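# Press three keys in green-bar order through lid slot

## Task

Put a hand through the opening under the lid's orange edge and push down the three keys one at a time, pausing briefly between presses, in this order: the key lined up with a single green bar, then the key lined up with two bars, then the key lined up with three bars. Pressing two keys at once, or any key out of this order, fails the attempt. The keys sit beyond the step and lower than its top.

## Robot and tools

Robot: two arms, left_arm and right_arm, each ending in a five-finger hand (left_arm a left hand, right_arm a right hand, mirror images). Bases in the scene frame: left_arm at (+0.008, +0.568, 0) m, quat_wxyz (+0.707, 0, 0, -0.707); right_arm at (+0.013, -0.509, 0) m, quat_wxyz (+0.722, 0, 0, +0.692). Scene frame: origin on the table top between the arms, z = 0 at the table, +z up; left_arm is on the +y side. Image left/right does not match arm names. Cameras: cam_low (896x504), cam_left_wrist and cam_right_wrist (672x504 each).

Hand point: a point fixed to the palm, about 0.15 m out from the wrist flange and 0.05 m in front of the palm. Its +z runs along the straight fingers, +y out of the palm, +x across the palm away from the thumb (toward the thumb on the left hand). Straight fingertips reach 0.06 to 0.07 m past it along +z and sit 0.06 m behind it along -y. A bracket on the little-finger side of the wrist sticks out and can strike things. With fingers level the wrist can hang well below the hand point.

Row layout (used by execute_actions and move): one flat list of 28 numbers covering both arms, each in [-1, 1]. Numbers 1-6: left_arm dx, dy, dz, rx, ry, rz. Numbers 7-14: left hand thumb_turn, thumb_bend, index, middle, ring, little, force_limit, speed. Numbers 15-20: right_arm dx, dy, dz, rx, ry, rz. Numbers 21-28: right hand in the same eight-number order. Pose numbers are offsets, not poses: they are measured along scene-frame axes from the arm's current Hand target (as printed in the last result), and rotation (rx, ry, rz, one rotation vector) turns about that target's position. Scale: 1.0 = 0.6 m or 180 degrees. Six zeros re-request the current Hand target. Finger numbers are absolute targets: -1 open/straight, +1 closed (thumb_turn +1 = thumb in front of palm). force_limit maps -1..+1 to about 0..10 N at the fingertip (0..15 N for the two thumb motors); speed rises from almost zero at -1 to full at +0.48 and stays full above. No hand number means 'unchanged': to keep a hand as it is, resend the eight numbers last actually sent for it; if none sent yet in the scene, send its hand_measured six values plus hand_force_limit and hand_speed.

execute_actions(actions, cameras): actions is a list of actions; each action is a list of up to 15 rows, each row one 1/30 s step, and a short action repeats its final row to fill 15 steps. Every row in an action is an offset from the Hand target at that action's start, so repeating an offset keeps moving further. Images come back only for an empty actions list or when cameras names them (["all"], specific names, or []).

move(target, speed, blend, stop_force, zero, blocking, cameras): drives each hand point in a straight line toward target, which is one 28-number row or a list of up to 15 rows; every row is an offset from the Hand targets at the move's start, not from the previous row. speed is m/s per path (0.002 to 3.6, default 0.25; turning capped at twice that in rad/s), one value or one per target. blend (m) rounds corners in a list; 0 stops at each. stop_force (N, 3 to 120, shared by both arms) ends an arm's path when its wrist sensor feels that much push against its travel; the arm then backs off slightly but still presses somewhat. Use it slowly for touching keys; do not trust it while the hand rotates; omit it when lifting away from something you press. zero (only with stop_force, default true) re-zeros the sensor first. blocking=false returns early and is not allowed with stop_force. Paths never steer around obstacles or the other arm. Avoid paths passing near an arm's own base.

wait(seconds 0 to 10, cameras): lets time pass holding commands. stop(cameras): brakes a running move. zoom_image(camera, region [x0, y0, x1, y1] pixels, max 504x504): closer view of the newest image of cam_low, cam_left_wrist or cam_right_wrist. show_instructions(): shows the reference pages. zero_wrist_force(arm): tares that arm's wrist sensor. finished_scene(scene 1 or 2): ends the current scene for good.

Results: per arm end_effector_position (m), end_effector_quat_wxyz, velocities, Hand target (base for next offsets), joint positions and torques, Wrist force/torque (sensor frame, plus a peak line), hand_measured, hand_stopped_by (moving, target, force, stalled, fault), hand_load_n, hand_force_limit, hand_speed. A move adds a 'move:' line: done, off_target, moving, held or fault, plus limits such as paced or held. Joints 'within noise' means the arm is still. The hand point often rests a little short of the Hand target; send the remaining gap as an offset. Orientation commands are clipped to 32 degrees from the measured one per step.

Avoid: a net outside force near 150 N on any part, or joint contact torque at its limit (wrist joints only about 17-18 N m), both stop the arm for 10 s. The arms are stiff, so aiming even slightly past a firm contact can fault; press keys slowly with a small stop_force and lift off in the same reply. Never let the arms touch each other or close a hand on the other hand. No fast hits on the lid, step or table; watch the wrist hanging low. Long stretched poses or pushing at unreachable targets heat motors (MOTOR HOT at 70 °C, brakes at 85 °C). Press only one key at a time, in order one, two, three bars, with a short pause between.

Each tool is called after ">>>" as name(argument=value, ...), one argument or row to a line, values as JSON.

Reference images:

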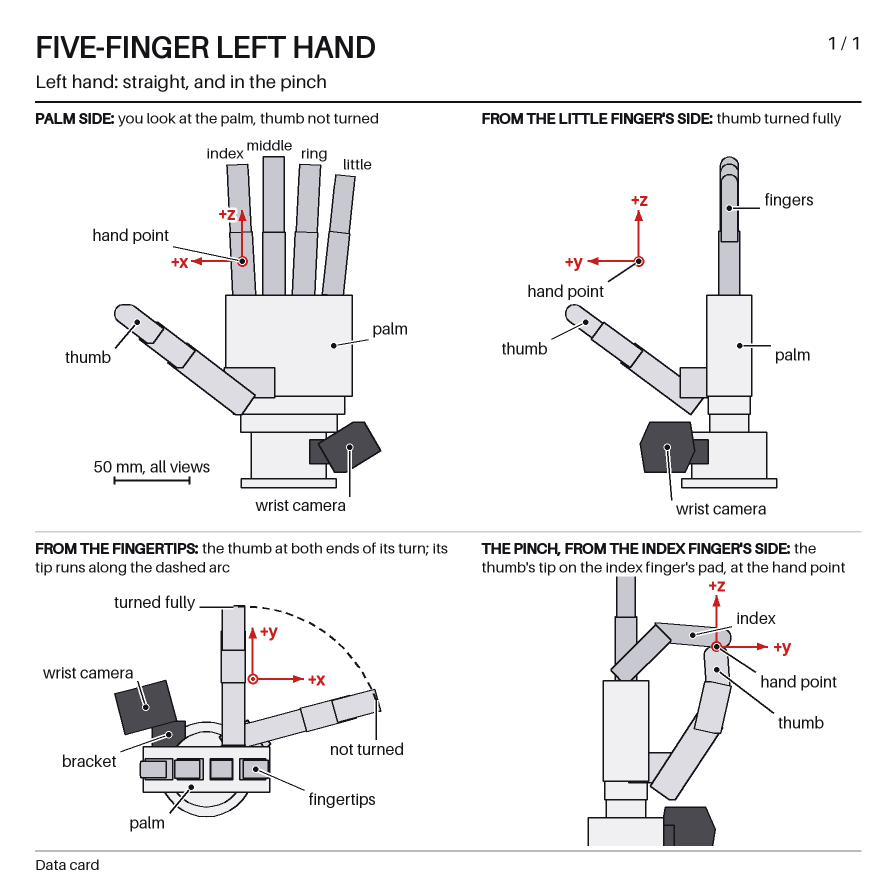

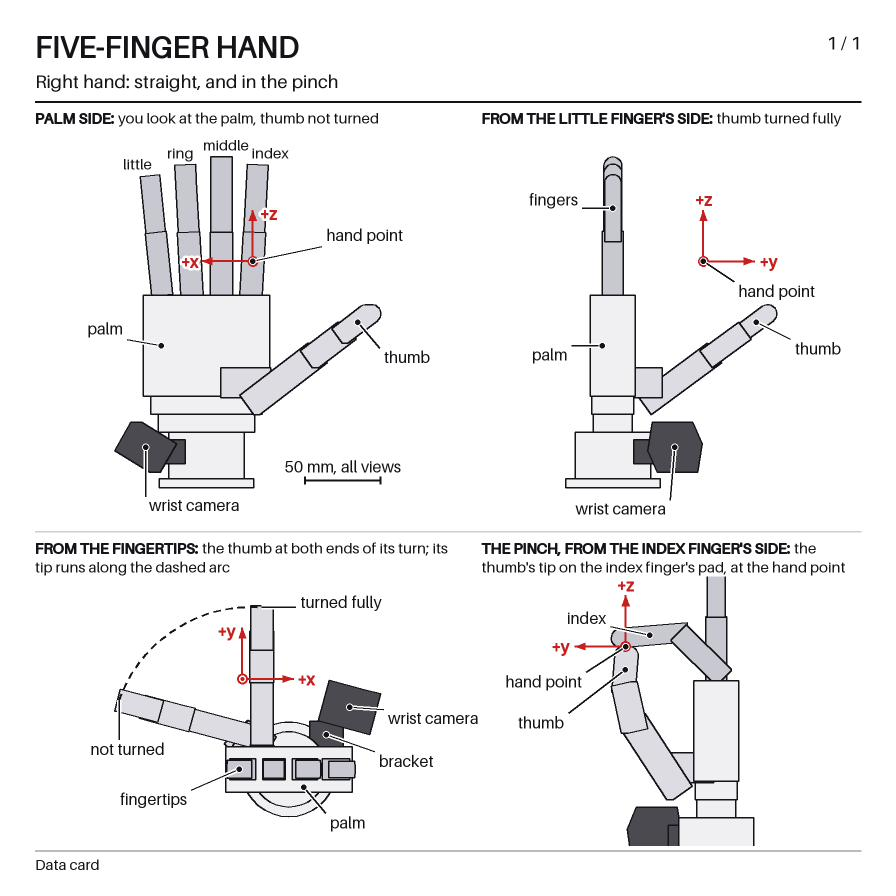

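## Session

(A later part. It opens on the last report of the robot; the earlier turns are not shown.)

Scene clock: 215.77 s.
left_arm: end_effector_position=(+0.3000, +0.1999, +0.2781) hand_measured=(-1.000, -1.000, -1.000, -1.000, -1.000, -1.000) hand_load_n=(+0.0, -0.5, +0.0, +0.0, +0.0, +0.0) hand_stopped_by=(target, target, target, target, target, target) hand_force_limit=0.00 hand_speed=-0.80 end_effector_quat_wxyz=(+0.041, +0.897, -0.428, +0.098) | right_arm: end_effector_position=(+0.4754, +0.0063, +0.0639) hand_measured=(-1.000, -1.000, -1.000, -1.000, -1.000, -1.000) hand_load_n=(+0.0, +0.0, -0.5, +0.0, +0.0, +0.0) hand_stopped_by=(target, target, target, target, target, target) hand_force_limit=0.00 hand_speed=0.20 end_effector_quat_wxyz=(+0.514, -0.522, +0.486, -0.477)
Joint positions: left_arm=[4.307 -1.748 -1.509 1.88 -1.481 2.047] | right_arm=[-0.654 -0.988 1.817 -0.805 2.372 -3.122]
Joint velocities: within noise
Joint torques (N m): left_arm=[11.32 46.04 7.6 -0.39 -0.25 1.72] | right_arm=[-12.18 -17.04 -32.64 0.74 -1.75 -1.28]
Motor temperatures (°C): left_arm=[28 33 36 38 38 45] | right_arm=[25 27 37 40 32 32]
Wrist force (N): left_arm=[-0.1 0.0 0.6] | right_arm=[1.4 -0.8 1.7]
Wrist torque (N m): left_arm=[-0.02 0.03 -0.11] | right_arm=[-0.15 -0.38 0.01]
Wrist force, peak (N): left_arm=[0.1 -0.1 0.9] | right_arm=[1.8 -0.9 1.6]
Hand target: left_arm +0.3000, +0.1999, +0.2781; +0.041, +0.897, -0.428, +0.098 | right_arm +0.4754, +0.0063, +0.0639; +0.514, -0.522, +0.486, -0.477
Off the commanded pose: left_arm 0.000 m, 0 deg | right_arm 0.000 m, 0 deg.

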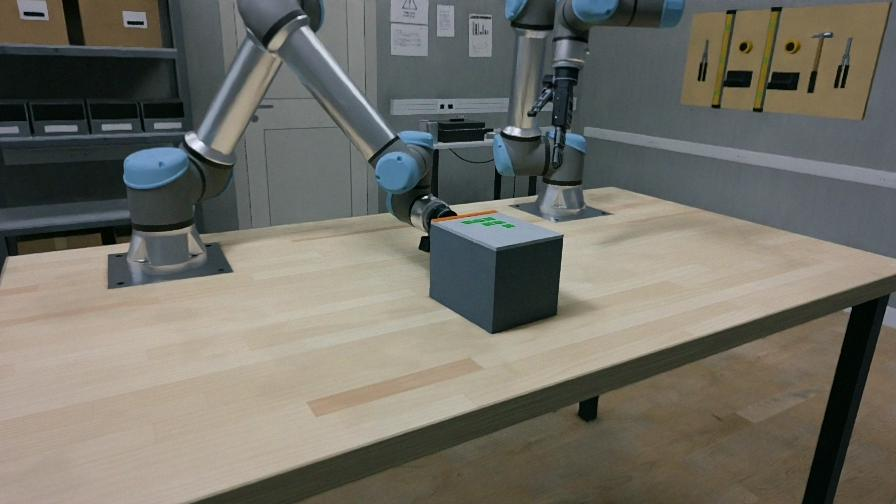

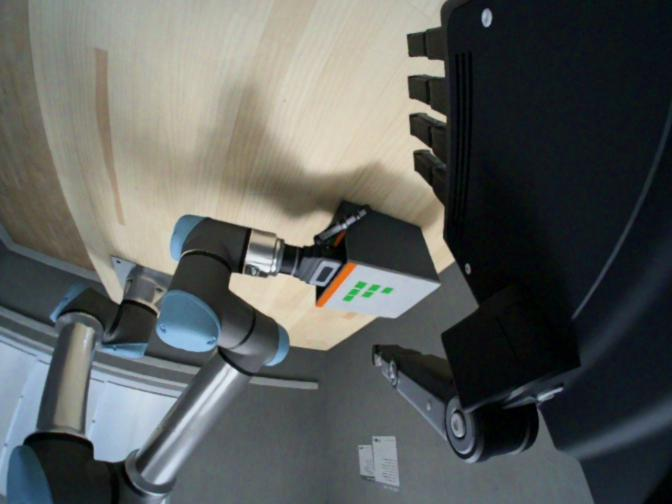

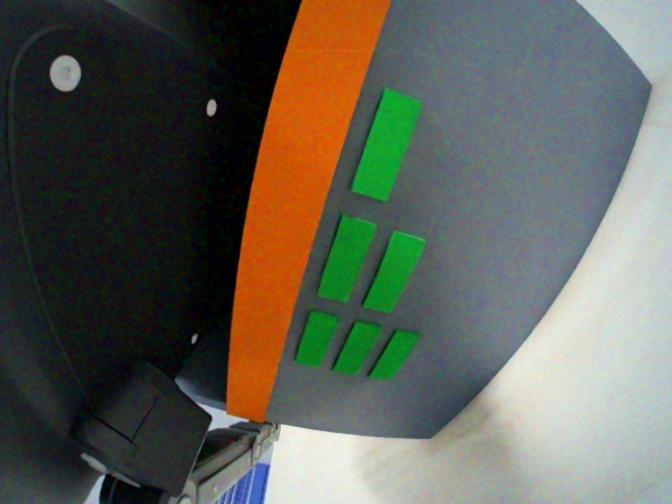

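>>> move(
  target=[0,0,0,0,0,0,-1,-1,-1,-1,-1,-1,0.0,-0.8, -0.0332,-0.0024,0,0,0,0,-1,-1,-1,-1,-1,-1,0.0,0.2],
  speed=0.05,
)

>>> move(
  target=[0,0,0,0,0,0,-1,-1,-1,-1,-1,-1,0.0,-0.8, 0.0054,-0.0732,0,0,0,0,-1,-1,-1,-1,-1,-1,0.0,0.2],
  speed=0.012,
  stop_force=3,
  cameras=["cam_left_wrist","cam_right_wrist"],
)

Scene clock: 220.63 s.
left_arm: end_effector_position=(+0.3000, +0.1999, +0.2781) hand_measured=(-1.000, -1.000, -1.000, -1.000, -1.000, -1.000) hand_load_n=(+0.0, +0.0, +0.0, +0.0, +0.0, +0.0) hand_stopped_by=(target, target, target, target, target, target) hand_force_limit=0.00 hand_speed=-0.80 end_effector_quat_wxyz=(+0.041, +0.897, -0.428, +0.098) | right_arm: end_effector_position=(+0.4557, +0.0049, +0.0639) hand_measured=(-1.000, -1.000, -1.000, -1.000, -1.000, -1.000) hand_load_n=(+0.0, +0.0, +0.0, +0.0, +0.0, +0.0) hand_stopped_by=(target, target, target, target, target, target) hand_force_limit=0.00 hand_speed=0.20 end_effector_quat_wxyz=(+0.514, -0.522, +0.486, -0.477) end_effector_velocity=(-0.003, +0.001, +0.000) end_effector_angular_velocity=(+0.000, +0.000, +0.002)
Joint positions: left_arm=[4.307 -1.748 -1.509 1.88 -1.481 2.047] | right_arm=[-0.624 -1.003 1.847 -0.817 2.402 -3.121]
Joint velocities: left_arm=[within noise] | right_arm=[0.006 -0.001 0.003 -0.001 0.003 0]
Joint torques (N m): left_arm=[10.27 46.12 7.83 -0.53 -0.05 1.57] | right_arm=[12.13 -64.92 0.27 -2.66 1.89 1.06]
Wrist force (N): left_arm=[0.0 0.0 0.7] | right_arm=[1.7 -0.6 1.4]
Wrist torque (N m): left_arm=[-0.02 0.02 -0.10] | right_arm=[-0.11 -0.40 0.02]
Wrist force, peak (N): left_arm=[0.0 -0.2 0.9] | right_arm=[2.6 -0.6 2.6]
Hand target: left_arm +0.3000, +0.1999, +0.2781; +0.041, +0.897, -0.428, +0.098 | right_arm +0.4555, +0.0049, +0.0639; +0.514, -0.522, +0.486, -0.477
Off the commanded pose: left_arm 0.000 m, 0 deg | right_arm 0.000 m, 0 deg.
move: done

Scene clock: 225.13 s.
left_arm: end_effector_position=(+0.3000, +0.1999, +0.2781) hand_measured=(-1.000, -1.000, -1.000, -1.000, -1.000, -1.000) hand_load_n=(+0.0, +0.0, +0.0, +0.0, +0.0, +0.0) hand_stopped_by=(target, target, target, target, target, target) hand_force_limit=0.00 hand_speed=-0.80 end_effector_quat_wxyz=(+0.041, +0.897, -0.428, +0.098) | right_arm: end_effector_position=(+0.4583, -0.0331, +0.0639) hand_measured=(-1.000, -1.000, -1.000, -1.000, -1.000, -1.000) hand_load_n=(+0.0, +0.0, -0.5, +0.0, -0.5, +0.0) hand_stopped_by=(target, target, target, target, target, target) hand_force_limit=0.00 hand_speed=0.20 end_effector_quat_wxyz=(+0.514, -0.522, +0.486, -0.477)
Joint positions: left_arm=[4.307 -1.748 -1.509 1.88 -1.481 2.047] | right_arm=[-0.68 -1.06 1.952 -0.867 2.346 -3.123]
Joint torques (N m): left_arm=[8.08 46.5 7.06 -0.79 -0.53 1.87] | right_arm=[7.48 -13.37 -28.71 1.16 1.74 -0.25]
Wrist force (N): left_arm=[-0.1 -0.1 0.8] | right_arm=[-3.1 -3.2 0.5]
Wrist torque (N m): left_arm=[-0.03 0.05 -0.11] | right_arm=[-0.23 -0.15 -0.38]
Wrist force, peak (N): left_arm=[0.1 -0.1 1.0] | right_arm=[-8.7 2.8 4.2]
Hand target: left_arm +0.3000, +0.1999, +0.2781; +0.041, +0.897, -0.428, +0.098 | right_arm +0.4583, -0.0331, +0.0639; +0.514, -0.522, +0.486, -0.477 (not the last commanded pose)
Off the commanded pose: left_arm 0.000 m, 0 deg | right_arm 0.006 m, 0 deg.
move: contact (right_arm)
Images, in order (width x height): cam_left_wrist 672x504, cam_right_wrist 672x504.

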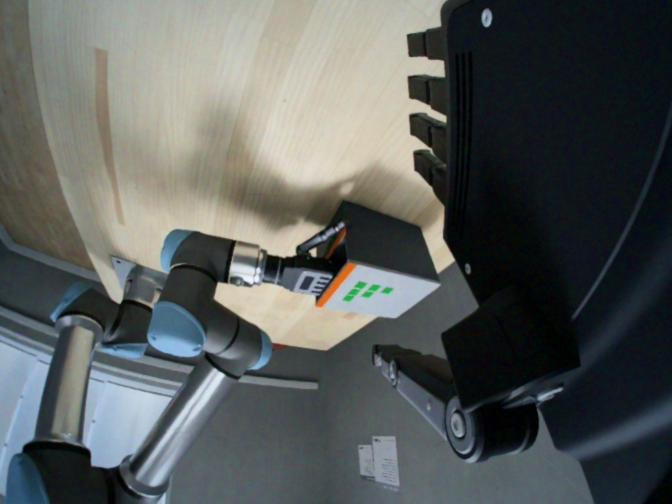

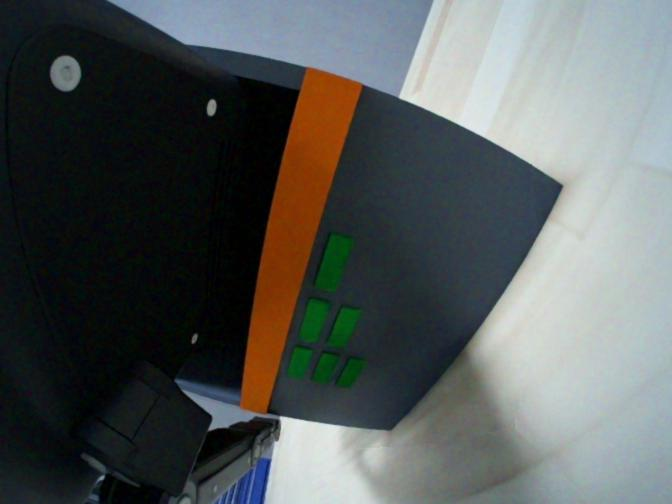

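>>> move(
  target=[0,0,0,0,0,0,-1,-1,-1,-1,-1,-1,0.0,-0.8, -0.0037,0.05,0,0,0,0,-1,-1,-1,-1,-1,-1,0.0,0.2],
  speed=0.04,
)

>>> move(
  target=[0,0,0,0,0,0,-1,-1,-1,-1,-1,-1,0.0,-0.8, -0.0073,0.0997,0,0,0,0,-1,-1,-1,-1,-1,-1,0.0,0.2],
  speed=0.012,
  stop_force=3,
  cameras=["cam_left_wrist","cam_right_wrist"],
)

Scene clock: 226.57 s.
left_arm: end_effector_position=(+0.3000, +0.1999, +0.2781) hand_measured=(-1.000, -1.000, -1.000, -1.000, -1.000, -1.000) hand_load_n=(+0.0, +0.0, +0.0, +0.0, +0.0, +0.0) hand_stopped_by=(target, target, target, target, target, target) hand_force_limit=0.00 hand_speed=-0.80 end_effector_quat_wxyz=(+0.041, +0.897, -0.428, +0.098) | right_arm: end_effector_position=(+0.4560, -0.0032, +0.0639) hand_measured=(-1.000, -1.000, -1.000, -1.000, -1.000, -1.000) hand_load_n=(-0.5, +0.0, +0.0, +0.0, +0.0, +0.0) hand_stopped_by=(target, target, target, target, target, target) hand_force_limit=0.00 hand_speed=0.20 end_effector_quat_wxyz=(+0.514, -0.522, +0.486, -0.477)
Joint positions: left_arm=[4.307 -1.748 -1.509 1.88 -1.481 2.047] | right_arm=[-0.635 -1.016 1.87 -0.829 2.39 -3.121]
Joint torques (N m): left_arm=[11.09 45.47 7.41 -0.48 0.01 1.61] | right_arm=[11.85 -16.27 -32.47 0.92 2.01 1.15]
Wrist force (N): left_arm=[0.3 -0.2 0.7] | right_arm=[1.8 -0.8 1.2]
Wrist torque (N m): left_arm=[-0.04 -0.02 -0.09] | right_arm=[-0.13 -0.40 0.04]
Wrist force, peak (N): left_arm=[0.3 -0.1 0.8] | right_arm=[-3.2 -3.3 0.4]
Hand target: left_arm +0.3000, +0.1999, +0.2781; +0.041, +0.897, -0.428, +0.098 | right_arm +0.4560, -0.0031, +0.0639; +0.514, -0.522, +0.486, -0.477
Off the commanded pose: left_arm 0.000 m, 0 deg | right_arm 0.000 m, 0 deg.
move: done

Scene clock: 230.33 s.
left_arm: end_effector_position=(+0.3000, +0.1999, +0.2781) hand_measured=(-1.000, -1.000, -1.000, -1.000, -1.000, -1.000) hand_load_n=(+0.0, +0.0, +0.0, +0.0, +0.0, +0.0) hand_stopped_by=(target, target, target, target, target, target) hand_force_limit=0.00 hand_speed=-0.80 end_effector_quat_wxyz=(+0.041, +0.897, -0.428, +0.098) | right_arm: end_effector_position=(+0.4539, +0.0255, +0.0639) hand_measured=(-1.000, -1.000, -1.000, -1.000, -1.000, -1.000) hand_load_n=(-0.5, +0.0, -0.5, +0.0, -0.5, +0.0) hand_stopped_by=(target, target, target, target, target, target) hand_force_limit=0.00 hand_speed=0.20 end_effector_quat_wxyz=(+0.514, -0.522, +0.486, -0.477)
Joint positions: left_arm=[4.307 -1.748 -1.509 1.88 -1.481 2.047] | right_arm=[-0.596 -0.972 1.788 -0.789 2.429 -3.12]
Joint torques (N m): left_arm=[8.89 45.91 6.73 -0.69 -0.14 1.76] | right_arm=[-7.47 -69.1 -2.24 -3.35 -1.35 -0.84]
Wrist force (N): left_arm=[0.2 0.0 0.9] | right_arm=[6.9 1.7 2.5]
Wrist torque (N m): left_arm=[-0.03 0.00 -0.10] | right_arm=[-0.05 -0.60 0.37]
Wrist force, peak (N): left_arm=[0.1 -0.1 0.9] | right_arm=[14.9 -4.3 -3.1]
Hand target: left_arm +0.3000, +0.1999, +0.2781; +0.041, +0.897, -0.428, +0.098 | right_arm +0.4539, +0.0255, +0.0639; +0.514, -0.522, +0.486, -0.477 (not the last commanded pose)
Off the commanded pose: left_arm 0.000 m, 0 deg | right_arm 0.031 m, 0 deg.
move: contact (right_arm)
Images, in order (width x height): cam_left_wrist 672x504, cam_right_wrist 672x504.

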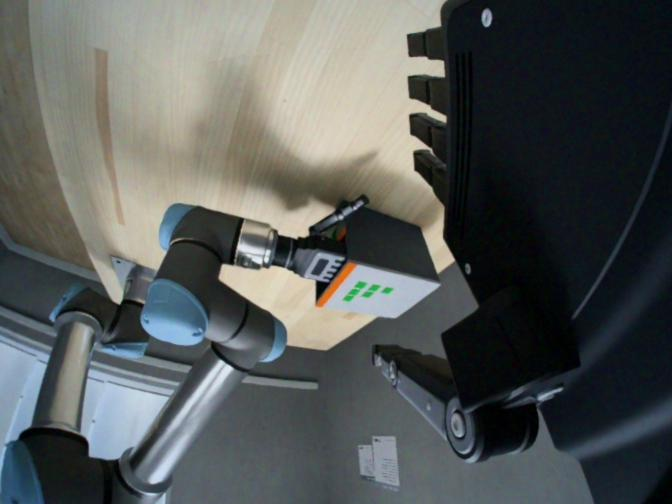

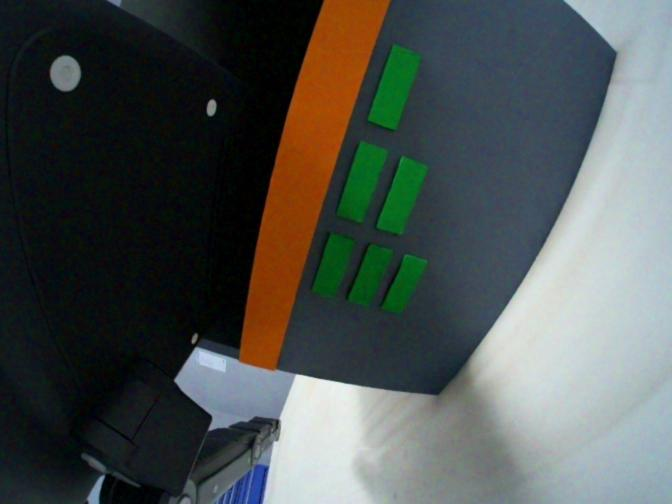

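>>> move(
  target=[
    [0,0,0,0,0,0,-1,-1,-1,-1,-1,-1,0.0,-0.8, 0.0016,-0.0215,0,0,0,0,-1,-1,-1,-1,-1,-1,0.0,0.2],
    [0,0,0,0,0,0,-1,-1,-1,-1,-1,-1,0.0,-0.8, -0.047,-0.0408,0,0,0,0,-1,-1,-1,-1,-1,-1,0.0,0.2],
  ],
  speed=0.06,
  blend=[0.005, 0],
)

>>> move(
  target=[0,0,0,0,0,0,-1,-1,-1,-1,-1,-1,0.0,-0.8, 0.0831,0.0061,0,0,0,0,-1,-1,-1,-1,-1,-1,0.0,0.2],
  speed=0.025,
  stop_force=4,
  cameras=["cam_left_wrist","cam_right_wrist"],
)

>>> zoom_image(
  camera="cam_right_wrist",
  region=[220, 0, 500, 400],
)

Scene clock: 234.33 s.
left_arm: end_effector_position=(+0.3000, +0.1999, +0.2781) hand_measured=(-1.000, -1.000, -1.000, -1.000, -1.000, -1.000) hand_load_n=(+0.0, +0.0, +0.0, +0.0, +0.0, +0.0) hand_stopped_by=(target, target, target, target, target, target) hand_force_limit=0.00 hand_speed=-0.80 end_effector_quat_wxyz=(+0.041, +0.897, -0.428, +0.098) | right_arm: end_effector_position=(+0.4259, +0.0011, +0.0639) hand_measured=(-1.000, -1.000, -1.000, -1.000, -1.000, -1.000) hand_load_n=(+0.0, +0.0, +0.0, +0.0, +0.0, +0.0) hand_stopped_by=(target, target, target, target, target, target) hand_force_limit=0.00 hand_speed=0.20 end_effector_quat_wxyz=(+0.514, -0.522, +0.486, -0.477)
Joint positions: left_arm=[4.307 -1.748 -1.509 1.88 -1.481 2.047] | right_arm=[-0.579 -1.027 1.891 -0.837 2.446 -3.119]
Joint torques (N m): left_arm=[8.53 45.19 6.84 -0.64 -0.54 1.63] | right_arm=[11.19 -63.61 0.55 -2.74 1.87 -0.51]
Wrist force (N): left_arm=[-0.1 -0.2 0.6] | right_arm=[1.7 -0.9 1.1]
Wrist torque (N m): left_arm=[-0.04 0.02 -0.11] | right_arm=[-0.11 -0.40 0.00]
Wrist force, peak (N): left_arm=[0.1 -0.1 1.0] | right_arm=[7.2 1.7 2.5]
Hand target: left_arm +0.3000, +0.1999, +0.2781; +0.041, +0.897, -0.428, +0.098 | right_arm +0.4257, +0.0010, +0.0639; +0.514, -0.522, +0.486, -0.477
Off the commanded pose: left_arm 0.000 m, 0 deg | right_arm 0.000 m, 0 deg.
move: done

Scene clock: 237.40 s.
left_arm: end_effector_position=(+0.3000, +0.1999, +0.2781) hand_measured=(-1.000, -1.000, -1.000, -1.000, -1.000, -1.000) hand_load_n=(+0.0, -0.5, +0.0, +0.0, +0.0, +0.0) hand_stopped_by=(target, target, target, target, target, target) hand_force_limit=0.00 hand_speed=-0.80 end_effector_quat_wxyz=(+0.041, +0.897, -0.428, +0.098) | right_arm: end_effector_position=(+0.4756, +0.0047, +0.0639) hand_measured=(-1.000, -1.000, -1.000, -1.000, -1.000, -1.000) hand_load_n=(+0.0, +0.0, +0.0, +0.0, +0.0, +0.0) hand_stopped_by=(target, target, target, target, target, target) hand_force_limit=0.00 hand_speed=0.20 end_effector_quat_wxyz=(+0.514, -0.522, +0.486, -0.477)
Joint positions: left_arm=[4.307 -1.748 -1.509 1.88 -1.481 2.047] | right_arm=[-0.656 -0.99 1.822 -0.807 2.37 -3.122]
Joint torques (N m): left_arm=[10.14 45.71 7.27 -0.98 -0.1 1.66] | right_arm=[-9.84 -16.01 -31.7 0.89 -1.84 -0.88]
Wrist force (N): left_arm=[0.2 -0.2 0.9] | right_arm=[1.5 -0.7 1.4]
Wrist torque (N m): left_arm=[-0.06 0.00 -0.08] | right_arm=[-0.13 -0.37 0.01]
Wrist force, peak (N): left_arm=[0.0 0.0 1.0] | right_arm=[2.4 -0.7 1.5]
Hand target: left_arm +0.3000, +0.1999, +0.2781; +0.041, +0.897, -0.428, +0.098 | right_arm +0.4756, +0.0047, +0.0639; +0.514, -0.522, +0.486, -0.477
Off the commanded pose: left_arm 0.000 m, 0 deg | right_arm 0.000 m, 0 deg.
move: done
Images, in order (width x height): cam_left_wrist 672x504, cam_right_wrist 672x504.

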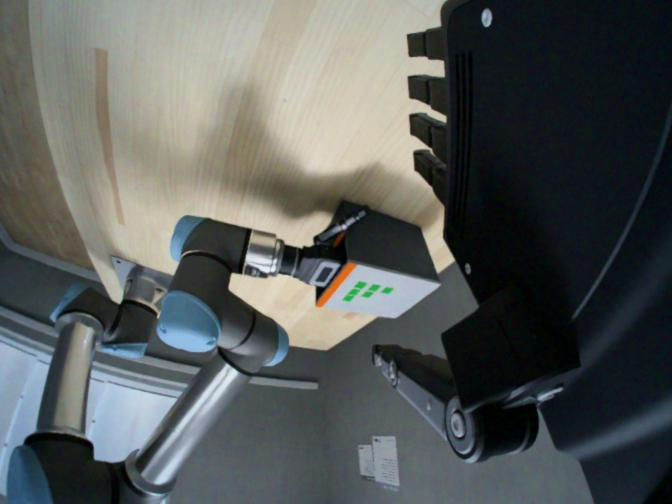

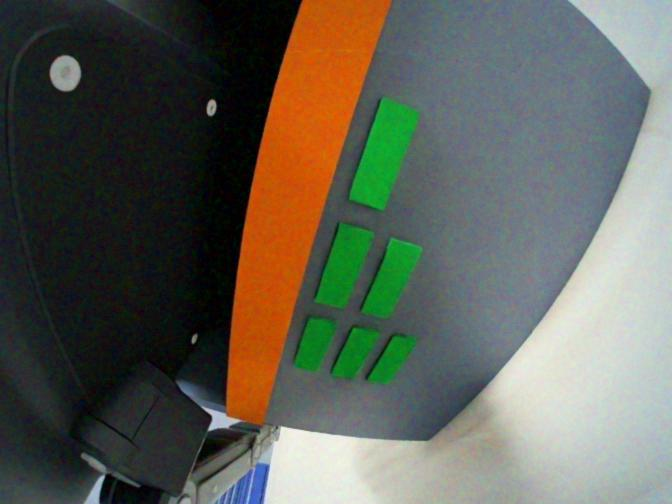

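Scaled by 1.260 from the camera's 672x504 image, which has a finer 960x720 frame.

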